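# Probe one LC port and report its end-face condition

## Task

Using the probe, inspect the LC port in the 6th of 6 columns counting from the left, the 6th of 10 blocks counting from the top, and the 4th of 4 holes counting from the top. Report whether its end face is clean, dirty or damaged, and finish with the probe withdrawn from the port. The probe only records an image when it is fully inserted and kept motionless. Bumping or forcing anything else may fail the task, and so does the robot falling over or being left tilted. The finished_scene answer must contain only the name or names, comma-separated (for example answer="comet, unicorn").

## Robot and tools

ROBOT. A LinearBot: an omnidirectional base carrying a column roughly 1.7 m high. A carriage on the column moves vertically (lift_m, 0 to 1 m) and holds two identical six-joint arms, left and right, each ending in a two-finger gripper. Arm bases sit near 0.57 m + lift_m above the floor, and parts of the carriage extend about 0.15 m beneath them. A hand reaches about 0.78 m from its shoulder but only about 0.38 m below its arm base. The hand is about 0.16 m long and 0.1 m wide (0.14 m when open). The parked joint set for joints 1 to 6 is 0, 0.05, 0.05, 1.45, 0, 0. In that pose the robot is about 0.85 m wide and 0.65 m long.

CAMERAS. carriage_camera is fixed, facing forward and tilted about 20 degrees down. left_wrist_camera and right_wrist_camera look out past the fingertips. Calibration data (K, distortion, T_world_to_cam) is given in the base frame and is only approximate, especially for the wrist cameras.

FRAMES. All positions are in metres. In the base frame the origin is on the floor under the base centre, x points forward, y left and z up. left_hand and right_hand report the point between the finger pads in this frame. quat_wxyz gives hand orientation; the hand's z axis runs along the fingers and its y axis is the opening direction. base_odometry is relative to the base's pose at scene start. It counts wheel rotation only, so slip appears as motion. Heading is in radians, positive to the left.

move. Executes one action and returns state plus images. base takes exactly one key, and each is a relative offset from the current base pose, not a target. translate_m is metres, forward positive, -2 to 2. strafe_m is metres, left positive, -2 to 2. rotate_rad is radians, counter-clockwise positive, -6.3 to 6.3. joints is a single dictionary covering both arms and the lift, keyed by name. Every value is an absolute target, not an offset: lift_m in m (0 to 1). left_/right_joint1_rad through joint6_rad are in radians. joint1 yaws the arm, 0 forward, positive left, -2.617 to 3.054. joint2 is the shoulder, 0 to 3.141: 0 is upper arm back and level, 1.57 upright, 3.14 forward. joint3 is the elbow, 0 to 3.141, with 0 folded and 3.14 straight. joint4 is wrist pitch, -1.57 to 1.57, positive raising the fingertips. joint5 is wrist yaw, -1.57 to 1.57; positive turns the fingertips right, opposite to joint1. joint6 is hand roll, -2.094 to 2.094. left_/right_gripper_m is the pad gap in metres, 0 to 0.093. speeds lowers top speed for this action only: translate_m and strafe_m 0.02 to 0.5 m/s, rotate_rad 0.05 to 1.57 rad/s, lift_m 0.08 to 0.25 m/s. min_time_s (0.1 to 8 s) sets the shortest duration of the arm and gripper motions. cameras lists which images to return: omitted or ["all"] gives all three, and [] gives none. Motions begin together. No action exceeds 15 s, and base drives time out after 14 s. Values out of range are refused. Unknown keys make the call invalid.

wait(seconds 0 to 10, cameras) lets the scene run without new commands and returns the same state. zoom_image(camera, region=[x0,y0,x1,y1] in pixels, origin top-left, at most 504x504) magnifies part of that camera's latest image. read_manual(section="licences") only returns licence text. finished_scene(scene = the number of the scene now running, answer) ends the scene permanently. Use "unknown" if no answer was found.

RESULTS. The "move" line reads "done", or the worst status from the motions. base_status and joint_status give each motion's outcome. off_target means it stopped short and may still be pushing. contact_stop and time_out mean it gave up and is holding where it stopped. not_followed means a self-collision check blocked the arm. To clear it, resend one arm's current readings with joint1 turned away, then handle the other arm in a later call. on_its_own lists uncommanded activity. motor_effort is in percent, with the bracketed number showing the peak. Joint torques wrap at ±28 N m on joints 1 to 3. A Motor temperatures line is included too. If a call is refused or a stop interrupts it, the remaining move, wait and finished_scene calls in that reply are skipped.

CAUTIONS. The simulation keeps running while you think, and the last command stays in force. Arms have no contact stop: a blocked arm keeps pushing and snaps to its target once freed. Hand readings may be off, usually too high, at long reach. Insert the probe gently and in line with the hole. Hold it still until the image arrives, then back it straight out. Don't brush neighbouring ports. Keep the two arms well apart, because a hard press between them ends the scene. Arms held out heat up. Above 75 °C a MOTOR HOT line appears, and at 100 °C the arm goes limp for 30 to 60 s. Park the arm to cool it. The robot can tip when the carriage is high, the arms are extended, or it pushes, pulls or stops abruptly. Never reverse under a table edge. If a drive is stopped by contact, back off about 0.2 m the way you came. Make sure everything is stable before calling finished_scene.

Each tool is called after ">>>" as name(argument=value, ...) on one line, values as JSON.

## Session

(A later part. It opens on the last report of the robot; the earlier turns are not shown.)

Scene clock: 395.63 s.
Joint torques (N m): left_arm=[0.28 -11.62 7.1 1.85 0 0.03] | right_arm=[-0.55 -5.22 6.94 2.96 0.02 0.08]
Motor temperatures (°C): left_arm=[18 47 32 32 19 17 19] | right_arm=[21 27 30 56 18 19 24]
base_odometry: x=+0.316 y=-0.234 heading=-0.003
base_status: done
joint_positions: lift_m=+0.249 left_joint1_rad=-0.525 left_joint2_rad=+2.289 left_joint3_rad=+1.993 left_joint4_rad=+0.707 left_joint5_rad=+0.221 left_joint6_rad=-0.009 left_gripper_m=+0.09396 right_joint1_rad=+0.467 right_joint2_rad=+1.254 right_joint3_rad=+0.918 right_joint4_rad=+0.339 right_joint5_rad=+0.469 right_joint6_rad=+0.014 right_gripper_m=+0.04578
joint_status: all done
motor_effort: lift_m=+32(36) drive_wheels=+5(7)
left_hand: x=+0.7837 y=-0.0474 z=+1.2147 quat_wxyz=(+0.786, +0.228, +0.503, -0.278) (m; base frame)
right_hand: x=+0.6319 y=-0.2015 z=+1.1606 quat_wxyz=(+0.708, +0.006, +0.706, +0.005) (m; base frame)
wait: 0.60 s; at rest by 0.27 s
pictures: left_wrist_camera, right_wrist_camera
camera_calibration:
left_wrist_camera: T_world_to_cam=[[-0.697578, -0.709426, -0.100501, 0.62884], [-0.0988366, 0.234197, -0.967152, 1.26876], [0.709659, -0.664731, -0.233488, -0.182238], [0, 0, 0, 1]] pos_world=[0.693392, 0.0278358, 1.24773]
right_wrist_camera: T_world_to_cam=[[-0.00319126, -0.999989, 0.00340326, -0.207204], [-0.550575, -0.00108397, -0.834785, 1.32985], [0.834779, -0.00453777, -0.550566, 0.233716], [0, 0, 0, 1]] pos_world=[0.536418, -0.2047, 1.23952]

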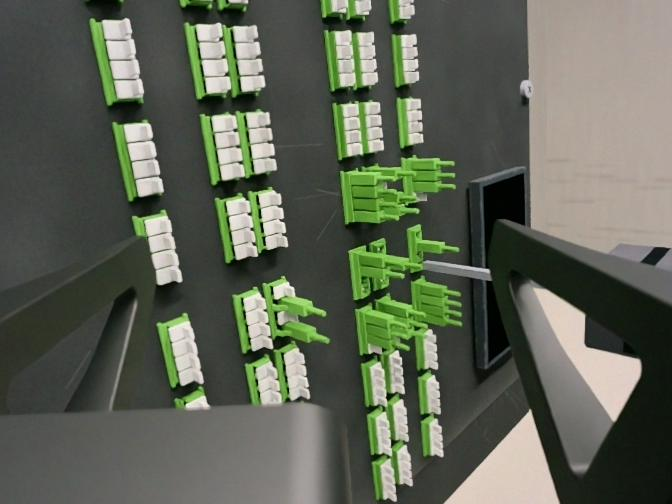

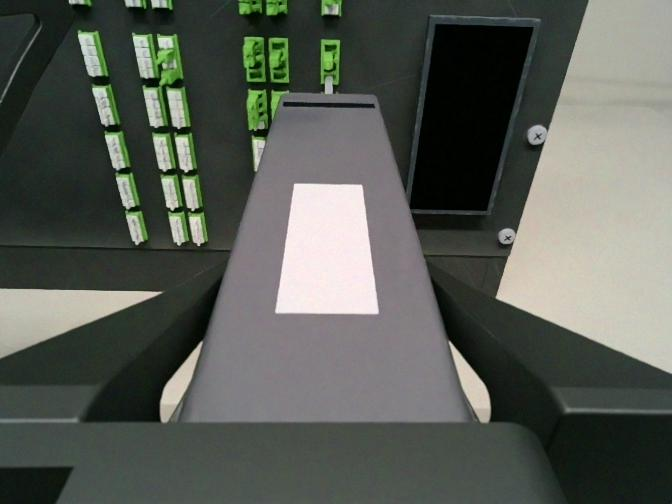

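>>> move(base={"translate_m": 0.005}, speeds={"translate_m": 0.02}, cameras=[])

>>> wait(seconds=0.5, cameras=["left_wrist_camera", "right_wrist_camera"])

>>> zoom_image(camera="left_wrist_camera", region=[408, 242, 448, 282])

>>> zoom_image(camera="right_wrist_camera", region=[314, 60, 344, 90])

Scene clock: 427.47 s.
Joint torques (N m): left_arm=[0.08 -11.89 6.98 1.94 0 0.03] | right_arm=[-0.59 -5.27 6.79 2.95 0.02 0.08]
Motor temperatures (°C): left_arm=[18 48 32 32 19 17 19] | right_arm=[21 27 30 57 18 19 24]
move: done
base_odometry: x=+0.321 y=-0.234 heading=-0.003
base_status: done
joint_positions: lift_m=+0.249 left_joint1_rad=-0.525 left_joint2_rad=+2.289 left_joint3_rad=+1.993 left_joint4_rad=+0.705 left_joint5_rad=+0.221 left_joint6_rad=-0.009 left_gripper_m=+0.09396 right_joint1_rad=+0.467 right_joint2_rad=+1.254 right_joint3_rad=+0.918 right_joint4_rad=+0.338 right_joint5_rad=+0.470 right_joint6_rad=+0.014 right_gripper_m=+0.04578
joint_status: not commanded
motor_effort: lift_m=+32(35) drive_wheels=+3(12)
left_hand: x=+0.7839 y=-0.0475 z=+1.2141 quat_wxyz=(+0.785, +0.228, +0.504, -0.277) (m; base frame)
right_hand: x=+0.6318 y=-0.2015 z=+1.1604 quat_wxyz=(+0.708, +0.006, +0.707, +0.004) (m; base frame)
pictures: none
No camera images: "cameras" was empty.

Scene clock: 427.97 s.
Joint torques (N m): left_arm=[0.12 -11.73 7.13 1.88 0 0.03] | right_arm=[-0.55 -5.23 6.93 2.95 0 0.07]
Motor temperatures (°C): left_arm=[18 48 32 32 19 17 19] | right_arm=[21 27 30 57 18 19 24]
base_odometry: x=+0.321 y=-0.234 heading=-0.003
base_status: done
joint_positions: lift_m=+0.249 left_joint1_rad=-0.525 left_joint2_rad=+2.289 left_joint3_rad=+1.993 left_joint4_rad=+0.705 left_joint5_rad=+0.221 left_joint6_rad=-0.009 left_gripper_m=+0.09396 right_joint1_rad=+0.467 right_joint2_rad=+1.254 right_joint3_rad=+0.918 right_joint4_rad=+0.338 right_joint5_rad=+0.470 right_joint6_rad=+0.014 right_gripper_m=+0.04578
joint_status: not commanded
motor_effort: lift_m=+35(35) drive_wheels=+3(12)
left_hand: x=+0.7838 y=-0.0477 z=+1.2140 quat_wxyz=(+0.785, +0.228, +0.504, -0.278) (m; base frame)
right_hand: x=+0.6318 y=-0.2015 z=+1.1604 quat_wxyz=(+0.708, +0.006, +0.707, +0.004) (m; base frame)
wait: 0.50 s; at rest by 0.27 s
pictures: left_wrist_camera, right_wrist_camera
camera_calibration:
left_wrist_camera: T_world_to_cam=[[-0.698038, -0.709045, -0.099993, 0.628392], [-0.100572, 0.235339, -0.966696, 1.26897], [0.708963, -0.664734, -0.235585, -0.179599], [0, 0, 0, 1]] pos_world=[0.693593, 0.0275349, 1.24723]
right_wrist_camera: T_world_to_cam=[[-0.00394398, -0.999985, 0.00389635, -0.207211], [-0.551409, -0.00107574, -0.834235, 1.32953], [0.834226, -0.00543869, -0.551396, 0.234802], [0, 0, 0, 1]] pos_world=[0.536419, -0.2045, 1.23942]

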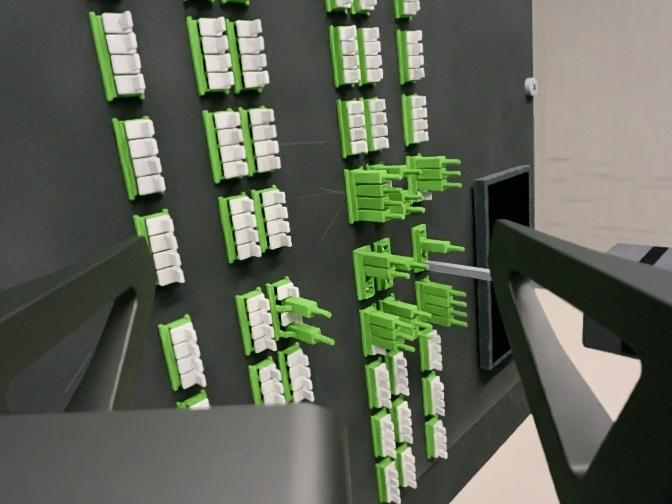

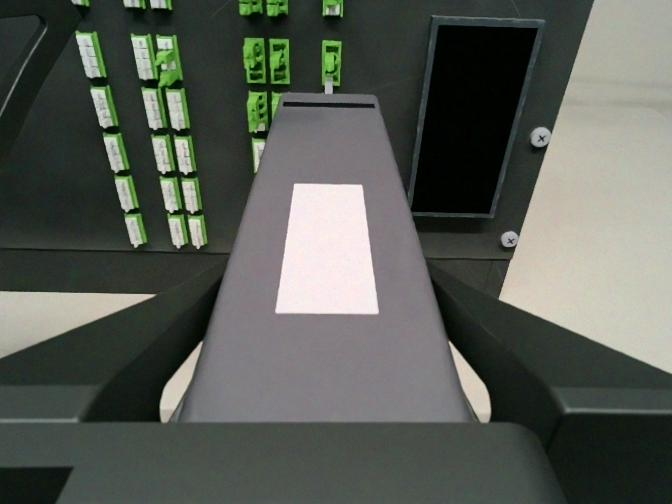

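Scaled by 12.600.

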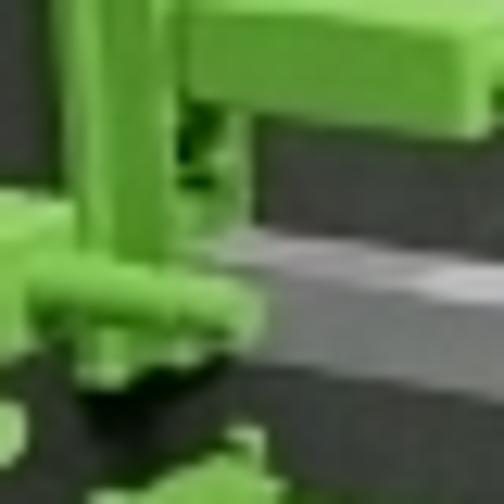

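Scaled by 16.800.

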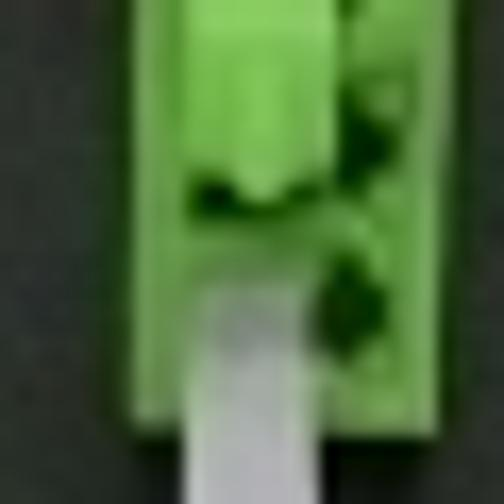

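>>> zoom_image(camera="left_wrist_camera", region=[402, 218, 452, 278])

>>> zoom_image(camera="right_wrist_camera", region=[312, 36, 348, 96])

Scaled by 8.400.

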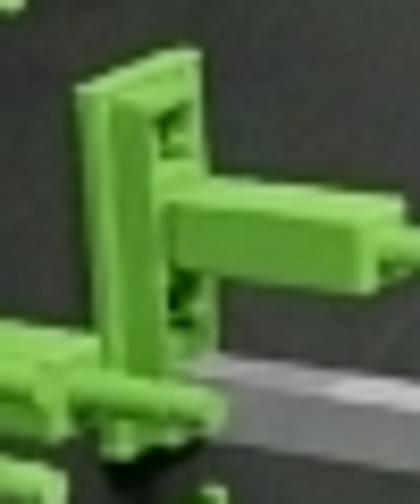

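Scaled by 8.400.

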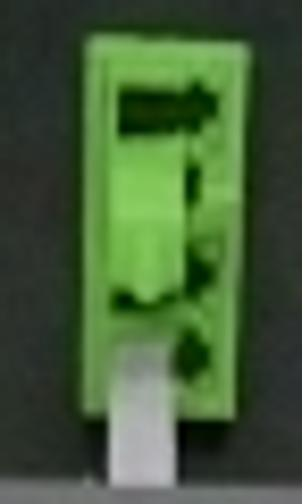

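>>> zoom_image(camera="left_wrist_camera", region=[420, 225, 480, 285])

>>> zoom_image(camera="right_wrist_camera", region=[316, 48, 346, 78])

Scaled by 8.400.

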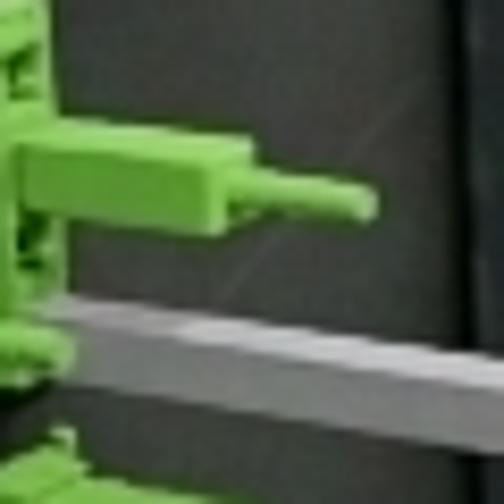

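Scaled by 16.800.

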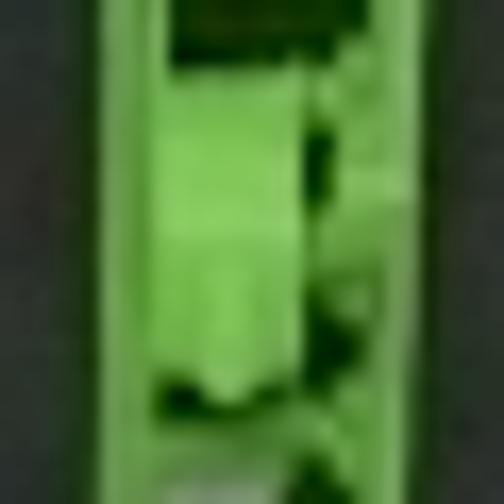

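>>> move(base={"translate_m": -0.003}, joints={"lift_m": 0.2496}, speeds={"translate_m": 0.02, "lift_m": 0.08}, cameras=[])

>>> wait(seconds=0.5, cameras=["left_wrist_camera", "right_wrist_camera", "carriage_camera"])

>>> zoom_image(camera="right_wrist_camera", region=[316, 60, 346, 90])

>>> zoom_image(camera="left_wrist_camera", region=[400, 220, 460, 280])

>>> zoom_image(camera="carriage_camera", region=[280, 40, 490, 265])

Scene clock: 498.40 s.
Joint torques (N m): left_arm=[0.1 -11.75 7.05 1.91 0 0.03] | right_arm=[-0.55 -5.12 6.94 2.93 0.03 0.08]
Motor temperatures (°C): left_arm=[18 49 33 33 19 17 19] | right_arm=[21 27 31 58 18 19 25]
move: done
base_odometry: x=+0.318 y=-0.234 heading=-0.004
base_status: done
joint_positions: lift_m=+0.249 left_joint1_rad=-0.525 left_joint2_rad=+2.289 left_joint3_rad=+1.993 left_joint4_rad=+0.704 left_joint5_rad=+0.221 left_joint6_rad=-0.009 left_gripper_m=+0.09396 right_joint1_rad=+0.467 right_joint2_rad=+1.254 right_joint3_rad=+0.918 right_joint4_rad=+0.339 right_joint5_rad=+0.469 right_joint6_rad=+0.014 right_gripper_m=+0.04578
joint_status: all done
motor_effort: lift_m=+36(41) drive_wheels=-2(12)
left_hand: x=+0.7839 y=-0.0478 z=+1.2140 quat_wxyz=(+0.785, +0.228, +0.505, -0.278) (m; base frame)
right_hand: x=+0.6318 y=-0.2014 z=+1.1609 quat_wxyz=(+0.708, +0.006, +0.706, +0.004) (m; base frame)
pictures: none
No camera images: "cameras" was empty.

Scene clock: 498.90 s.
Joint torques (N m): left_arm=[0.12 -11.67 7.04 1.89 0 0.03] | right_arm=[-0.58 -5.16 6.84 2.94 0.01 0.08]
Motor temperatures (°C): left_arm=[18 49 33 33 19 17 19] | right_arm=[21 27 31 58 18 19 25]
base_odometry: x=+0.318 y=-0.234 heading=-0.004
base_status: done
joint_positions: lift_m=+0.249 left_joint1_rad=-0.525 left_joint2_rad=+2.289 left_joint3_rad=+1.993 left_joint4_rad=+0.704 left_joint5_rad=+0.221 left_joint6_rad=-0.009 left_gripper_m=+0.09396 right_joint1_rad=+0.467 right_joint2_rad=+1.254 right_joint3_rad=+0.918 right_joint4_rad=+0.339 right_joint5_rad=+0.469 right_joint6_rad=+0.014 right_gripper_m=+0.04578
joint_status: all done
motor_effort: lift_m=+36(41) drive_wheels=-2(12)
left_hand: x=+0.7839 y=-0.0478 z=+1.2140 quat_wxyz=(+0.785, +0.228, +0.505, -0.278) (m; base frame)
right_hand: x=+0.6318 y=-0.2014 z=+1.1609 quat_wxyz=(+0.708, +0.006, +0.706, +0.004) (m; base frame)
wait: 0.50 s; at rest by 0.27 s
pictures: carriage_camera, left_wrist_camera, right_wrist_camera
camera_calibration:
carriage_camera: T_world_to_cam=[[0.0152616, -0.999778, -0.0145536, 0.0189089], [-0.351173, 0.00826853, -0.936274, 1.21166], [0.936186, 0.0193999, -0.350969, 0.299327], [0, 0, 0, 1]] pos_world=[0.144988, 0.0030791, 1.23978]
left_wrist_camera: T_world_to_cam=[[-0.698122, -0.708994, -0.0997658, 0.628244], [-0.101288, 0.235739, -0.966524, 1.26938], [0.708778, -0.664647, -0.236387, -0.178658], [0, 0, 0, 1]] pos_world=[0.693793, 0.0274346, 1.24733]
right_wrist_camera: T_world_to_cam=[[-0.00316554, -0.999988, 0.00362667, -0.207296], [-0.550879, -0.00128295, -0.834584, 1.32992], [0.834579, -0.00463977, -0.550868, 0.234426], [0, 0, 0, 1]] pos_world=[0.536319, -0.204499, 1.23982]

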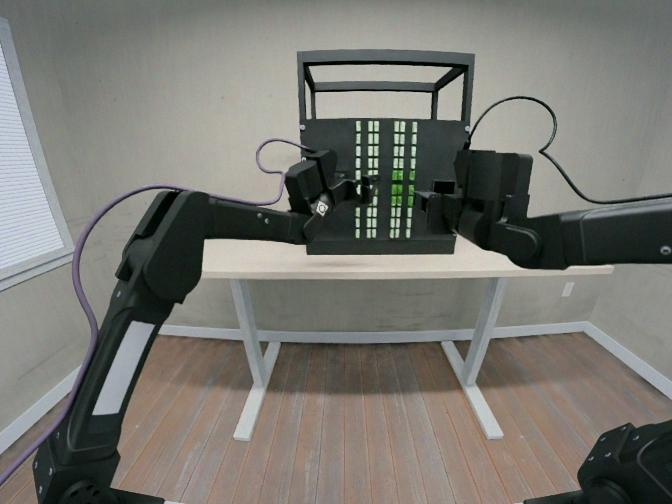

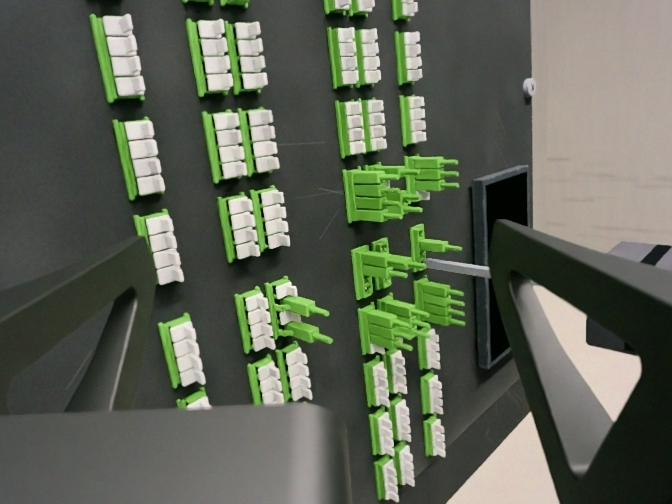

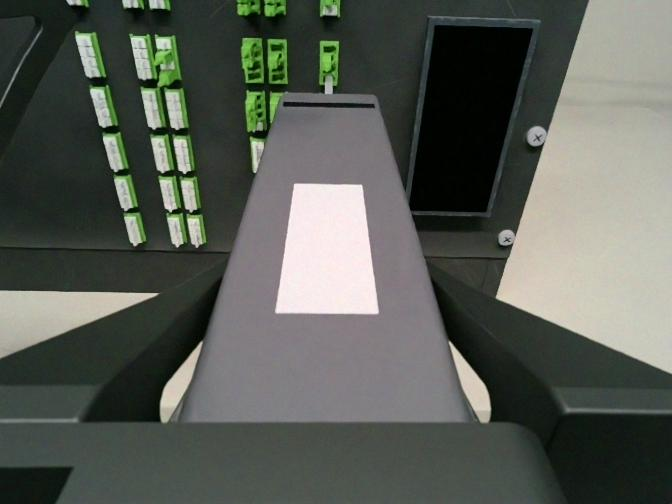

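Scaled by 16.800.

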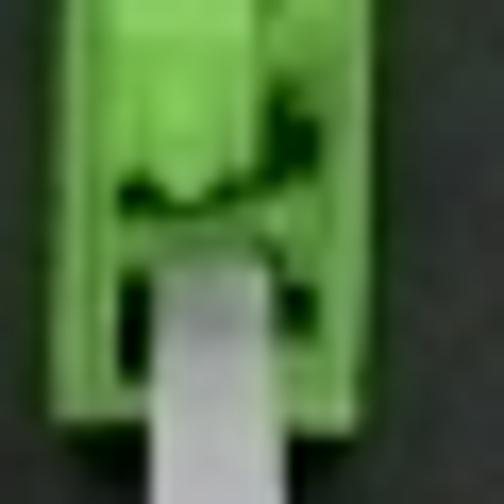

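Scaled by 8.400.

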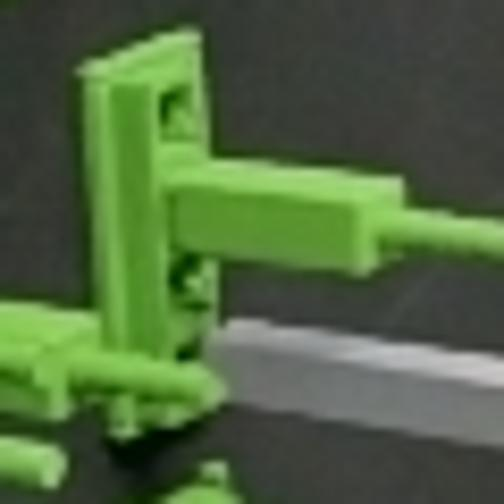

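Scaled by 2.240.

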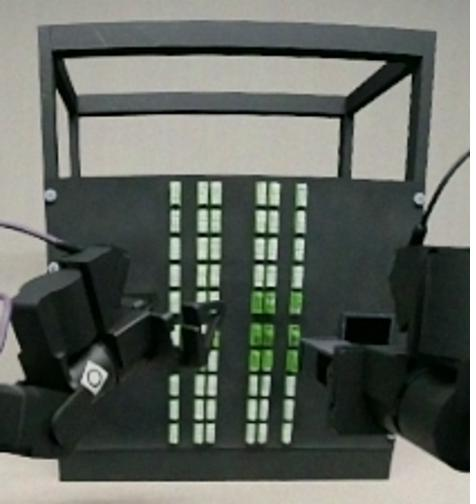

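>>> zoom_image(camera="right_wrist_camera", region=[318, 68, 340, 90])

>>> zoom_image(camera="left_wrist_camera", region=[410, 250, 440, 280])

Scaled by 22.909.

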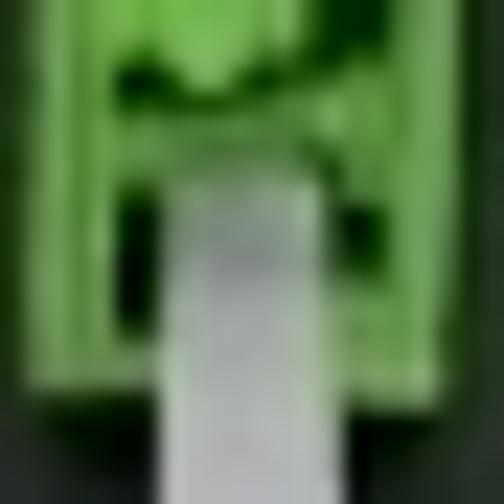

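Scaled by 16.800.

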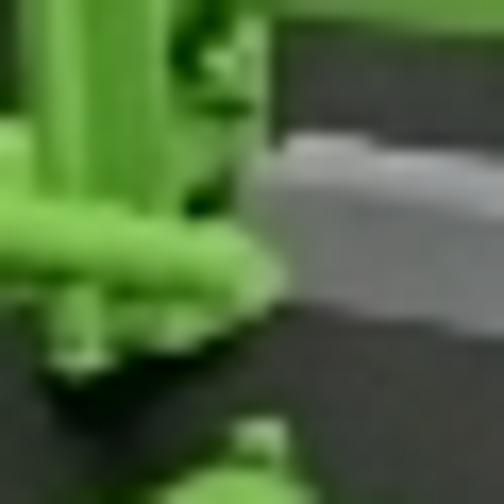

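>>> move(base={"strafe_m": 0.0014}, speeds={"strafe_m": 0.02}, cameras=[])

>>> wait(seconds=0.5, cameras=["left_wrist_camera", "right_wrist_camera"])

>>> zoom_image(camera="right_wrist_camera", region=[318, 68, 340, 90])

>>> zoom_image(camera="left_wrist_camera", region=[410, 250, 440, 280])

Scene clock: 535.20 s.
Joint torques (N m): left_arm=[0.08 -11.59 7.06 1.86 0.01 0.03] | right_arm=[-0.7 -5.26 7.05 2.92 0.04 0.08]
Motor temperatures (°C): left_arm=[18 49 34 34 19 17 19] | right_arm=[21 27 32 59 18 19 25]
move: done
base_odometry: x=+0.318 y=-0.233 heading=-0.004
base_status: done
joint_positions: lift_m=+0.249 left_joint1_rad=-0.525 left_joint2_rad=+2.289 left_joint3_rad=+1.993 left_joint4_rad=+0.704 left_joint5_rad=+0.221 left_joint6_rad=-0.009 left_gripper_m=+0.09396 right_joint1_rad=+0.467 right_joint2_rad=+1.254 right_joint3_rad=+0.918 right_joint4_rad=+0.339 right_joint5_rad=+0.468 right_joint6_rad=+0.014 right_gripper_m=+0.04578
joint_status: not commanded
motor_effort: lift_m=+36(40) drive_wheels=+5(6)
left_hand: x=+0.7839 y=-0.0478 z=+1.2140 quat_wxyz=(+0.785, +0.228, +0.505, -0.278) (m; base frame)
right_hand: x=+0.6318 y=-0.2012 z=+1.1609 quat_wxyz=(+0.708, +0.005, +0.706, +0.005) (m; base frame)
pictures: none
No camera images: "cameras" was empty.

Scene clock: 535.70 s.
Joint torques (N m): left_arm=[0.09 -11.7 7.16 1.88 0 0.03] | right_arm=[-0.61 -5.2 6.95 2.93 0.02 0.08]
Motor temperatures (°C): left_arm=[18 49 34 34 19 17 19] | right_arm=[21 27 32 59 18 19 25]
base_odometry: x=+0.318 y=-0.233 heading=-0.004
base_status: done
joint_positions: lift_m=+0.249 left_joint1_rad=-0.525 left_joint2_rad=+2.289 left_joint3_rad=+1.993 left_joint4_rad=+0.704 left_joint5_rad=+0.221 left_joint6_rad=-0.009 left_gripper_m=+0.09396 right_joint1_rad=+0.467 right_joint2_rad=+1.254 right_joint3_rad=+0.918 right_joint4_rad=+0.339 right_joint5_rad=+0.468 right_joint6_rad=+0.014 right_gripper_m=+0.04578
joint_status: not commanded
motor_effort: lift_m=+37(40) drive_wheels=+5(6)
left_hand: x=+0.7839 y=-0.0478 z=+1.2140 quat_wxyz=(+0.785, +0.228, +0.505, -0.278) (m; base frame)
right_hand: x=+0.6318 y=-0.2012 z=+1.1609 quat_wxyz=(+0.708, +0.005, +0.706, +0.005) (m; base frame)
wait: 0.50 s; at rest by 0.27 s
pictures: left_wrist_camera, right_wrist_camera
camera_calibration:
left_wrist_camera: T_world_to_cam=[[-0.698122, -0.708994, -0.0997658, 0.628244], [-0.101288, 0.235739, -0.966524, 1.26938], [0.708778, -0.664647, -0.236387, -0.178658], [0, 0, 0, 1]] pos_world=[0.693793, 0.0274346, 1.24733]
right_wrist_camera: T_world_to_cam=[[-0.0020001, -0.999992, 0.00358787, -0.207771], [-0.550884, -0.00189256, -0.83458, 1.32979], [0.83458, -0.00364574, -0.550875, 0.234636], [0, 0, 0, 1]] pos_world=[0.536322, -0.204397, 1.23982]

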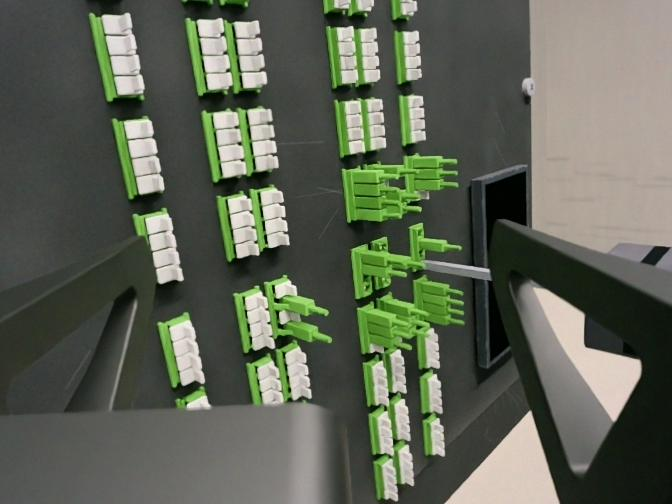

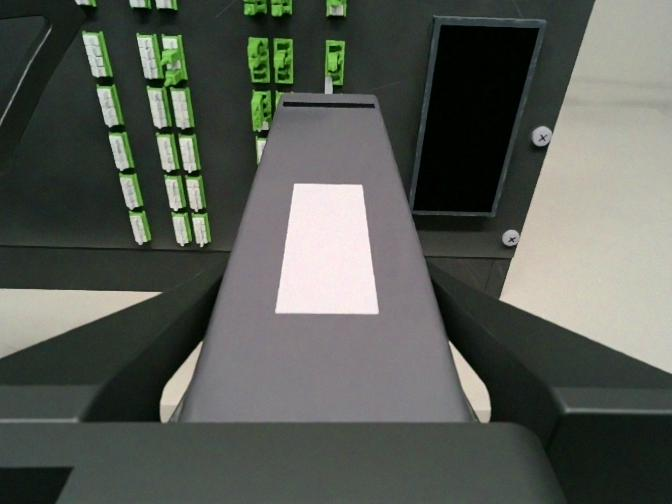

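Scaled by 22.909.

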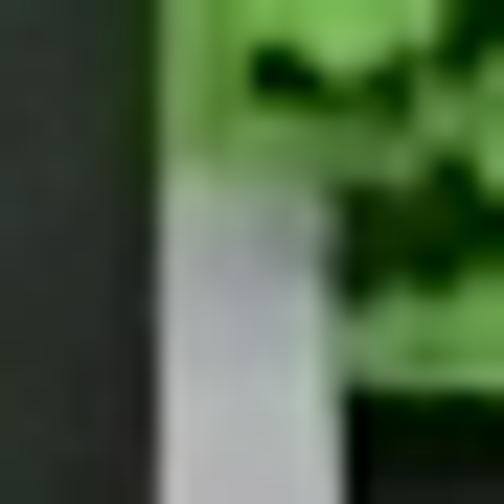

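Scaled by 16.800.

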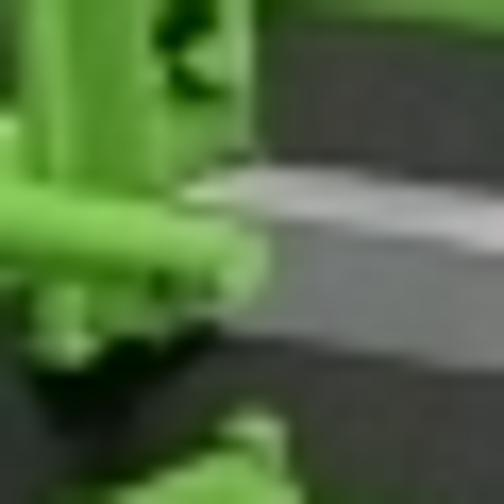

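>>> move(base={"translate_m": -0.006}, speeds={"translate_m": 0.02}, cameras=[])

>>> wait(seconds=0.5, cameras=["left_wrist_camera", "right_wrist_camera"])

>>> zoom_image(camera="right_wrist_camera", region=[312, 60, 348, 96])

Scene clock: 543.10 s.
Joint torques (N m): left_arm=[-0.02 -11.89 7.13 1.86 0 0.03] | right_arm=[-0.55 -5.15 6.82 2.95 0 0.08]
Motor temperatures (°C): left_arm=[18 49 34 34 19 17 19] | right_arm=[21 28 32 59 18 19 25]
move: done
base_odometry: x=+0.312 y=-0.233 heading=-0.005
base_status: done
joint_positions: lift_m=+0.249 left_joint1_rad=-0.525 left_joint2_rad=+2.290 left_joint3_rad=+1.993 left_joint4_rad=+0.704 left_joint5_rad=+0.221 left_joint6_rad=-0.009 left_gripper_m=+0.09396 right_joint1_rad=+0.467 right_joint2_rad=+1.254 right_joint3_rad=+0.918 right_joint4_rad=+0.339 right_joint5_rad=+0.469 right_joint6_rad=+0.014 right_gripper_m=+0.04578
joint_status: not commanded
motor_effort: lift_m=+38(38) drive_wheels=+5(11)
left_hand: x=+0.7841 y=-0.0479 z=+1.2134 quat_wxyz=(+0.785, +0.228, +0.505, -0.278) (m; base frame)
right_hand: x=+0.6318 y=-0.2012 z=+1.1610 quat_wxyz=(+0.708, +0.006, +0.706, +0.005) (m; base frame)
pictures: none
No camera images: "cameras" was empty.

Scene clock: 543.60 s.
Joint torques (N m): left_arm=[0.13 -11.86 7.23 1.86 0 0.03] | right_arm=[-0.51 -5.18 6.91 2.93 0.02 0.08]
Motor temperatures (°C): left_arm=[18 49 34 34 19 17 19] | right_arm=[21 28 32 59 18 19 25]
base_odometry: x=+0.312 y=-0.233 heading=-0.005
base_status: done
joint_positions: lift_m=+0.249 left_joint1_rad=-0.525 left_joint2_rad=+2.290 left_joint3_rad=+1.993 left_joint4_rad=+0.704 left_joint5_rad=+0.221 left_joint6_rad=-0.009 left_gripper_m=+0.09396 right_joint1_rad=+0.467 right_joint2_rad=+1.254 right_joint3_rad=+0.918 right_joint4_rad=+0.339 right_joint5_rad=+0.469 right_joint6_rad=+0.014 right_gripper_m=+0.04578
joint_status: not commanded
motor_effort: lift_m=+35(38) drive_wheels=+5(11)
left_hand: x=+0.7841 y=-0.0479 z=+1.2134 quat_wxyz=(+0.785, +0.228, +0.505, -0.278) (m; base frame)
right_hand: x=+0.6318 y=-0.2012 z=+1.1610 quat_wxyz=(+0.708, +0.006, +0.706, +0.005) (m; base frame)
wait: 0.50 s; at rest by 0.27 s
pictures: left_wrist_camera, right_wrist_camera
camera_calibration:
left_wrist_camera: T_world_to_cam=[[-0.698217, -0.708939, -0.0994933, 0.627927], [-0.10217, 0.236238, -0.966309, 1.26939], [0.708558, -0.664528, -0.237378, -0.177644], [0, 0, 0, 1]] pos_world=[0.693994, 0.0272342, 1.24693]
right_wrist_camera: T_world_to_cam=[[-0.00238629, -0.999992, 0.00335959, -0.207283], [-0.550579, -0.0014907, -0.834782, 1.33004], [0.83478, -0.00384176, -0.550571, 0.234168], [0, 0, 0, 1]] pos_world=[0.53632, -0.204399, 1.23992]

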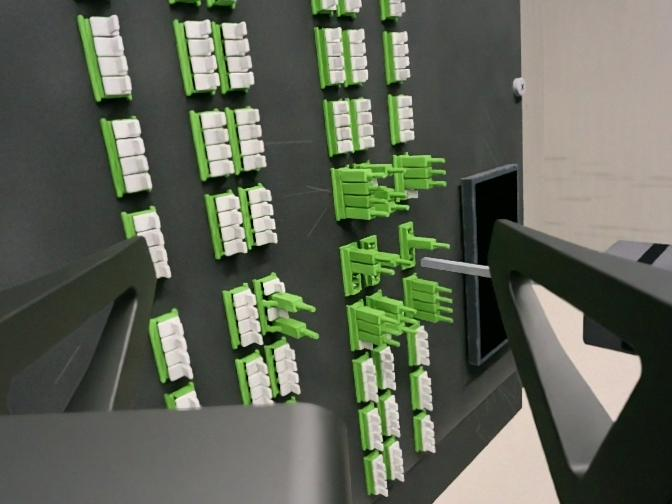

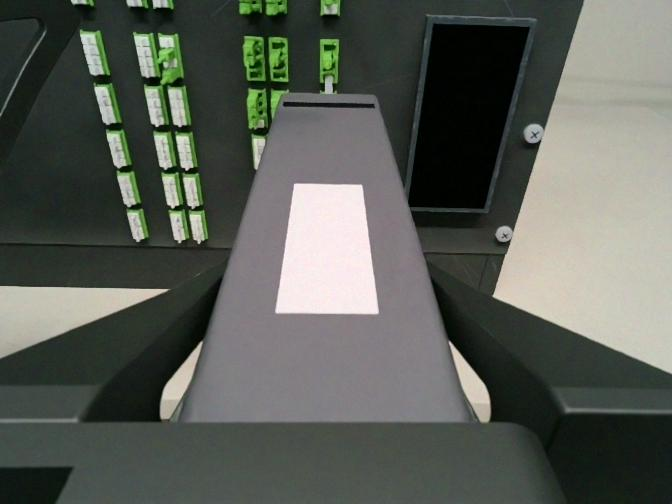

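Scaled by 14.000.

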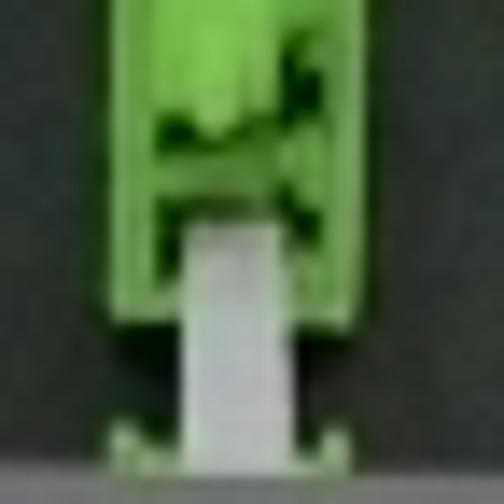

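>>> move(joints={"right_joint5_rad": 0.458}, min_time_s=0.5, cameras=[])

>>> wait(seconds=0.5, cameras=["right_wrist_camera"])

>>> zoom_image(camera="right_wrist_camera", region=[312, 60, 348, 96])

Scene clock: 552.80 s.
Joint torques (N m): left_arm=[0.12 -11.74 7.12 1.89 0 0.03] | right_arm=[-0.54 -5.23 6.9 2.94 -0.11 0.08]
Motor temperatures (°C): left_arm=[18 50 34 34 19 17 19] | right_arm=[21 28 32 59 18 19 25]
move: done
base_odometry: x=+0.312 y=-0.233 heading=-0.005
base_status: not commanded
joint_positions: lift_m=+0.249 left_joint1_rad=-0.525 left_joint2_rad=+2.290 left_joint3_rad=+1.993 left_joint4_rad=+0.704 left_joint5_rad=+0.221 left_joint6_rad=-0.009 left_gripper_m=+0.09396 right_joint1_rad=+0.467 right_joint2_rad=+1.254 right_joint3_rad=+0.918 right_joint4_rad=+0.339 right_joint5_rad=+0.468 right_joint6_rad=+0.014 right_gripper_m=+0.04578
joint_status: all done
motor_effort: lift_m=+36(39) drive_wheels=+5(5)
left_hand: x=+0.7841 y=-0.0479 z=+1.2134 quat_wxyz=(+0.785, +0.228, +0.505, -0.278) (m; base frame)
right_hand: x=+0.6318 y=-0.2012 z=+1.1610 quat_wxyz=(+0.708, +0.006, +0.706, +0.005) (m; base frame)
pictures: none
No camera images: "cameras" was empty.

Scene clock: 553.30 s.
Joint torques (N m): left_arm=[0.12 -11.75 7.13 1.89 0 0.03] | right_arm=[-0.54 -5.23 6.91 2.94 -0.1 0.08]
Motor temperatures (°C): left_arm=[18 50 34 34 19 17 19] | right_arm=[21 28 32 59 18 19 25]
base_odometry: x=+0.312 y=-0.233 heading=-0.005
base_status: not commanded
joint_positions: lift_m=+0.249 left_joint1_rad=-0.525 left_joint2_rad=+2.290 left_joint3_rad=+1.993 left_joint4_rad=+0.704 left_joint5_rad=+0.221 left_joint6_rad=-0.009 left_gripper_m=+0.09396 right_joint1_rad=+0.467 right_joint2_rad=+1.254 right_joint3_rad=+0.918 right_joint4_rad=+0.339 right_joint5_rad=+0.468 right_joint6_rad=+0.014 right_gripper_m=+0.04578
joint_status: all done
motor_effort: lift_m=+37(39) drive_wheels=+5(5)
left_hand: x=+0.7841 y=-0.0479 z=+1.2134 quat_wxyz=(+0.785, +0.228, +0.505, -0.278) (m; base frame)
right_hand: x=+0.6318 y=-0.2012 z=+1.1610 quat_wxyz=(+0.708, +0.006, +0.706, +0.005) (m; base frame)
wait: 0.50 s; at rest by 0.27 s
pictures: right_wrist_camera
camera_calibration:
right_wrist_camera: T_world_to_cam=[[-0.00202581, -0.999992, 0.00336488, -0.207482], [-0.550581, -0.00169358, -0.83478, 1.33], [0.83478, -0.00354374, -0.550573, 0.234231], [0, 0, 0, 1]] pos_world=[0.536321, -0.204398, 1.23992]

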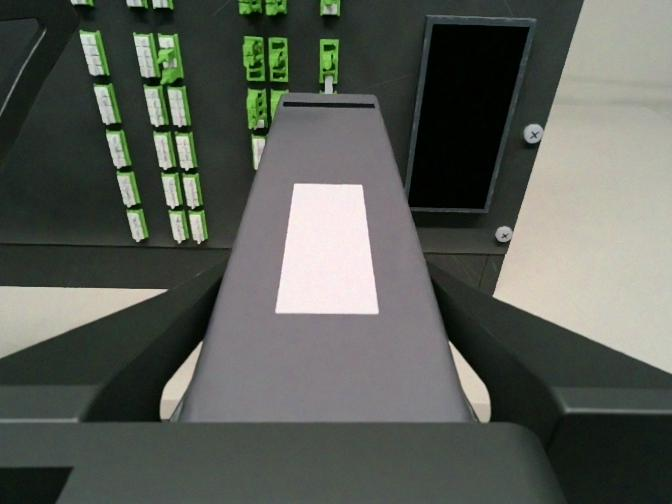

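Scaled by 14.000.

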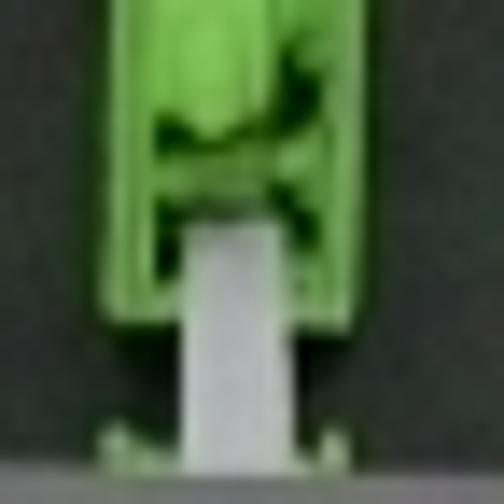

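>>> move(base={"translate_m": 0.0055}, joints={"right_joint5_rad": 0.466}, speeds={"translate_m": 0.02}, cameras=[])

>>> wait(seconds=0.5, cameras=["left_wrist_camera", "right_wrist_camera"])

>>> zoom_image(camera="right_wrist_camera", region=[318, 66, 342, 90])

>>> zoom_image(camera="left_wrist_camera", region=[402, 238, 442, 278])

Scene clock: 562.03 s.
Joint torques (N m): left_arm=[0.1 -11.88 7.12 1.91 0 0.03] | right_arm=[-0.42 -5.16 6.9 2.94 0 0.08]
Motor temperatures (°C): left_arm=[18 50 34 34 19 17 19] | right_arm=[21 28 32 59 18 19 25]
move: done
base_odometry: x=+0.317 y=-0.233 heading=-0.005
base_status: done
joint_positions: lift_m=+0.249 left_joint1_rad=-0.525 left_joint2_rad=+2.290 left_joint3_rad=+1.993 left_joint4_rad=+0.704 left_joint5_rad=+0.221 left_joint6_rad=-0.009 left_gripper_m=+0.09396 right_joint1_rad=+0.467 right_joint2_rad=+1.254 right_joint3_rad=+0.918 right_joint4_rad=+0.339 right_joint5_rad=+0.468 right_joint6_rad=+0.014 right_gripper_m=+0.04578
joint_status: all done
motor_effort: lift_m=+38(39) drive_wheels=-2(12)
left_hand: x=+0.7841 y=-0.0479 z=+1.2134 quat_wxyz=(+0.785, +0.228, +0.505, -0.278) (m; base frame)
right_hand: x=+0.6318 y=-0.2011 z=+1.1610 quat_wxyz=(+0.708, +0.005, +0.706, +0.005) (m; base frame)
pictures: none
No camera images: "cameras" was empty.

Scene clock: 562.53 s.
Joint torques (N m): left_arm=[0.12 -11.78 7.12 1.89 0 0.03] | right_arm=[-0.54 -5.19 6.89 2.93 -0.01 0.08]
Motor temperatures (°C): left_arm=[18 50 34 34 19 17 19] | right_arm=[21 28 32 59 18 19 25]
base_odometry: x=+0.317 y=-0.233 heading=-0.005
base_status: done
joint_positions: lift_m=+0.249 left_joint1_rad=-0.525 left_joint2_rad=+2.290 left_joint3_rad=+1.993 left_joint4_rad=+0.704 left_joint5_rad=+0.221 left_joint6_rad=-0.009 left_gripper_m=+0.09396 right_joint1_rad=+0.467 right_joint2_rad=+1.254 right_joint3_rad=+0.918 right_joint4_rad=+0.339 right_joint5_rad=+0.468 right_joint6_rad=+0.014 right_gripper_m=+0.04578
joint_status: all done
motor_effort: lift_m=+37(39) drive_wheels=-2(12)
left_hand: x=+0.7841 y=-0.0479 z=+1.2134 quat_wxyz=(+0.785, +0.228, +0.505, -0.278) (m; base frame)
right_hand: x=+0.6318 y=-0.2011 z=+1.1610 quat_wxyz=(+0.708, +0.005, +0.706, +0.005) (m; base frame)
wait: 0.50 s; at rest by 0.27 s
pictures: left_wrist_camera, right_wrist_camera
camera_calibration:
left_wrist_camera: T_world_to_cam=[[-0.698217, -0.708939, -0.0994933, 0.627927], [-0.10217, 0.236238, -0.966309, 1.26939], [0.708558, -0.664528, -0.237378, -0.177644], [0, 0, 0, 1]] pos_world=[0.693994, 0.0272342, 1.24693]
right_wrist_camera: T_world_to_cam=[[-0.00166531, -0.999993, 0.00337016, -0.207681], [-0.550582, -0.00189646, -0.834779, 1.32996], [0.834779, -0.00324572, -0.550575, 0.234294], [0, 0, 0, 1]] pos_world=[0.536322, -0.204397, 1.23992]

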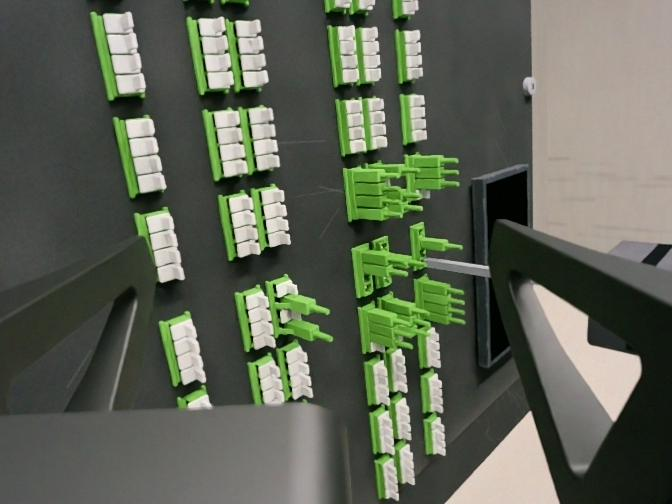

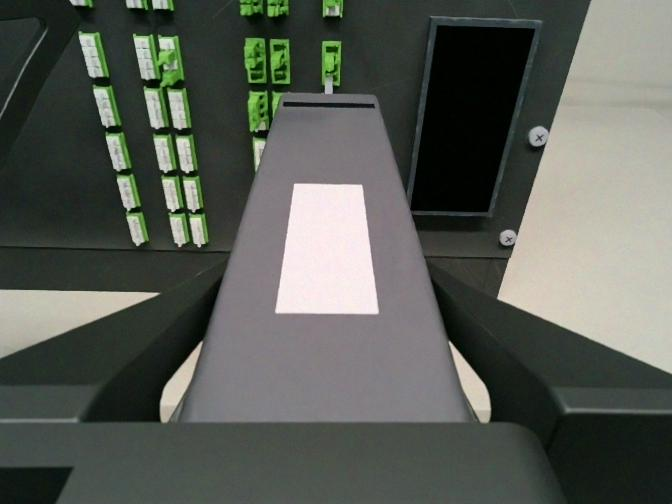

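Scaled by 21.000.

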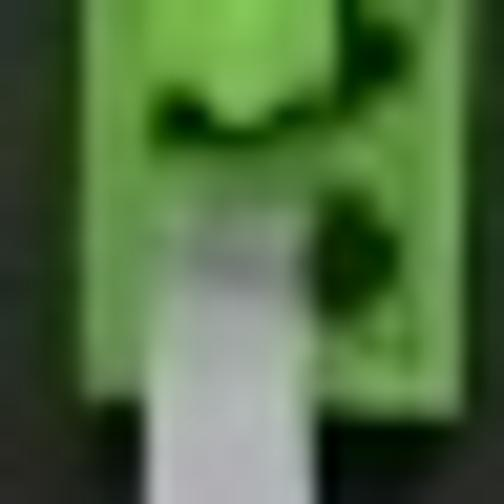

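Scaled by 12.600.

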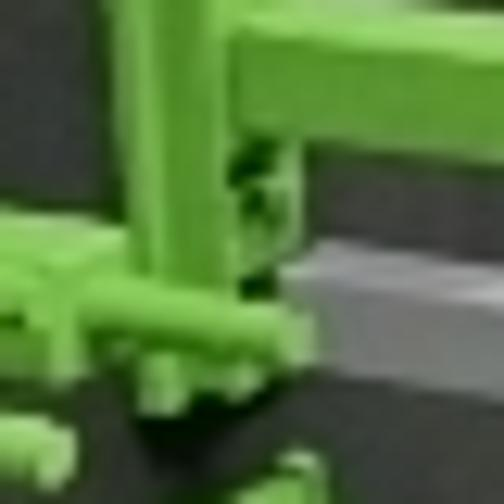

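>>> move(base={"translate_m": 0.004}, joints={"right_joint5_rad": 0.473}, speeds={"translate_m": 0.02}, cameras=[])

>>> wait(seconds=0.5, cameras=["left_wrist_camera", "right_wrist_camera"])

>>> zoom_image(camera="right_wrist_camera", region=[318, 66, 342, 90])

>>> zoom_image(camera="left_wrist_camera", region=[402, 238, 442, 278])

Scene clock: 578.30 s.
Joint torques (N m): left_arm=[-0.06 -11.78 7.21 1.89 0 0.03] | right_arm=[-0.69 -4.63 6.82 3.02 -0.02 0.08]
Motor temperatures (°C): left_arm=[18 51 34 34 19 17 19] | right_arm=[21 28 32 59 18 19 25]
move: done
base_odometry: x=+0.321 y=-0.233 heading=-0.005
base_status: done
joint_positions: lift_m=+0.249 left_joint1_rad=-0.525 left_joint2_rad=+2.290 left_joint3_rad=+1.993 left_joint4_rad=+0.704 left_joint5_rad=+0.221 left_joint6_rad=-0.009 left_gripper_m=+0.09396 right_joint1_rad=+0.470 right_joint2_rad=+1.248 right_joint3_rad=+0.918 right_joint4_rad=+0.332 right_joint5_rad=+0.475 right_joint6_rad=+0.014 right_gripper_m=+0.04578
joint_status: all done
motor_effort: lift_m=+37(40) drive_wheels=+2(9)
left_hand: x=+0.7841 y=-0.0479 z=+1.2134 quat_wxyz=(+0.785, +0.228, +0.505, -0.278) (m; base frame)
right_hand: x=+0.6302 y=-0.2018 z=+1.1617 quat_wxyz=(+0.708, +0.007, +0.707, +0.003) (m; base frame)
pictures: none
No camera images: "cameras" was empty.

Scene clock: 578.80 s.
Joint torques (N m): left_arm=[0.13 -11.73 7.12 1.89 0 0.03] | right_arm=[-0.81 -4.66 6.94 3.01 0 0.08]
Motor temperatures (°C): left_arm=[18 51 34 34 19 17 19] | right_arm=[21 28 32 59 18 19 25]
base_odometry: x=+0.321 y=-0.233 heading=-0.005
base_status: done
joint_positions: lift_m=+0.249 left_joint1_rad=-0.525 left_joint2_rad=+2.290 left_joint3_rad=+1.993 left_joint4_rad=+0.704 left_joint5_rad=+0.221 left_joint6_rad=-0.009 left_gripper_m=+0.09396 right_joint1_rad=+0.470 right_joint2_rad=+1.248 right_joint3_rad=+0.918 right_joint4_rad=+0.332 right_joint5_rad=+0.475 right_joint6_rad=+0.014 right_gripper_m=+0.04578
joint_status: all done
motor_effort: lift_m=+36(40) drive_wheels=+2(9)
left_hand: x=+0.7841 y=-0.0479 z=+1.2134 quat_wxyz=(+0.785, +0.228, +0.505, -0.278) (m; base frame)
right_hand: x=+0.6302 y=-0.2018 z=+1.1617 quat_wxyz=(+0.708, +0.007, +0.707, +0.003) (m; base frame)
wait: 0.50 s; at rest by 0.27 s
pictures: left_wrist_camera, right_wrist_camera
camera_calibration:
left_wrist_camera: T_world_to_cam=[[-0.698217, -0.708939, -0.0994933, 0.627927], [-0.10217, 0.236238, -0.966309, 1.26939], [0.708558, -0.664528, -0.237378, -0.177644], [0, 0, 0, 1]] pos_world=[0.693994, 0.0272342, 1.24693]
right_wrist_camera: T_world_to_cam=[[-0.00582985, -0.999975, 0.00392682, -0.206453], [-0.551396, -0.0000613686, -0.834244, 1.32994], [0.834223, -0.00702875, -0.551382, 0.236516], [0, 0, 0, 1]] pos_world=[0.534814, -0.204704, 1.24072]

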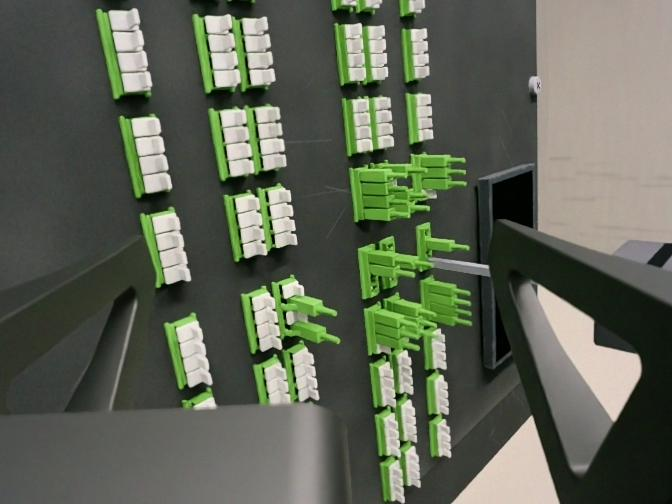

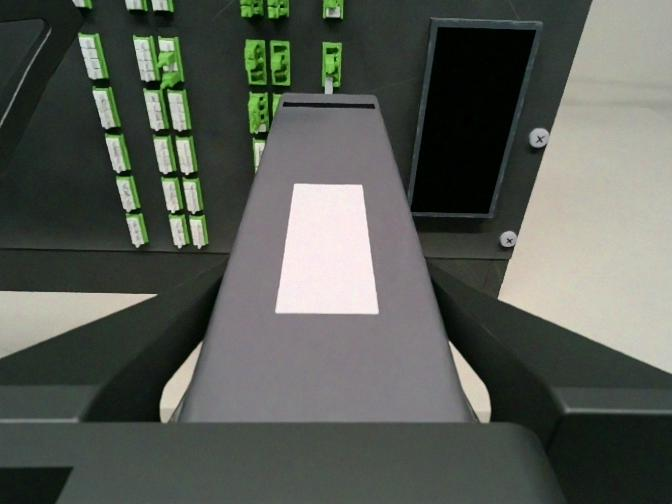

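Scaled by 21.000.

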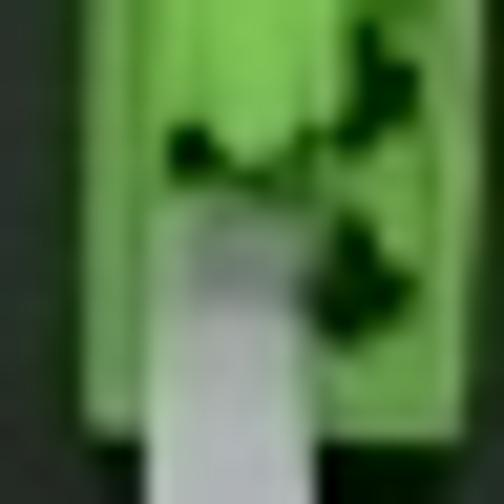

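Scaled by 12.600.

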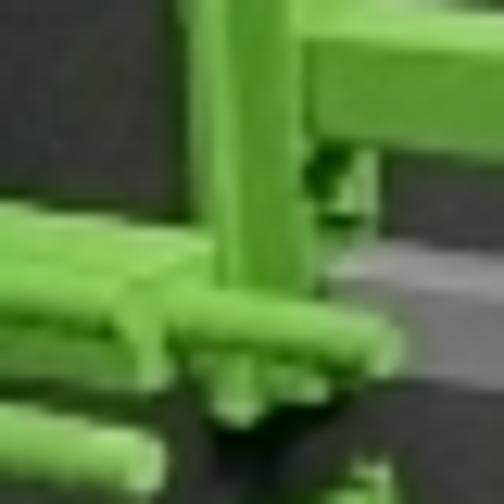

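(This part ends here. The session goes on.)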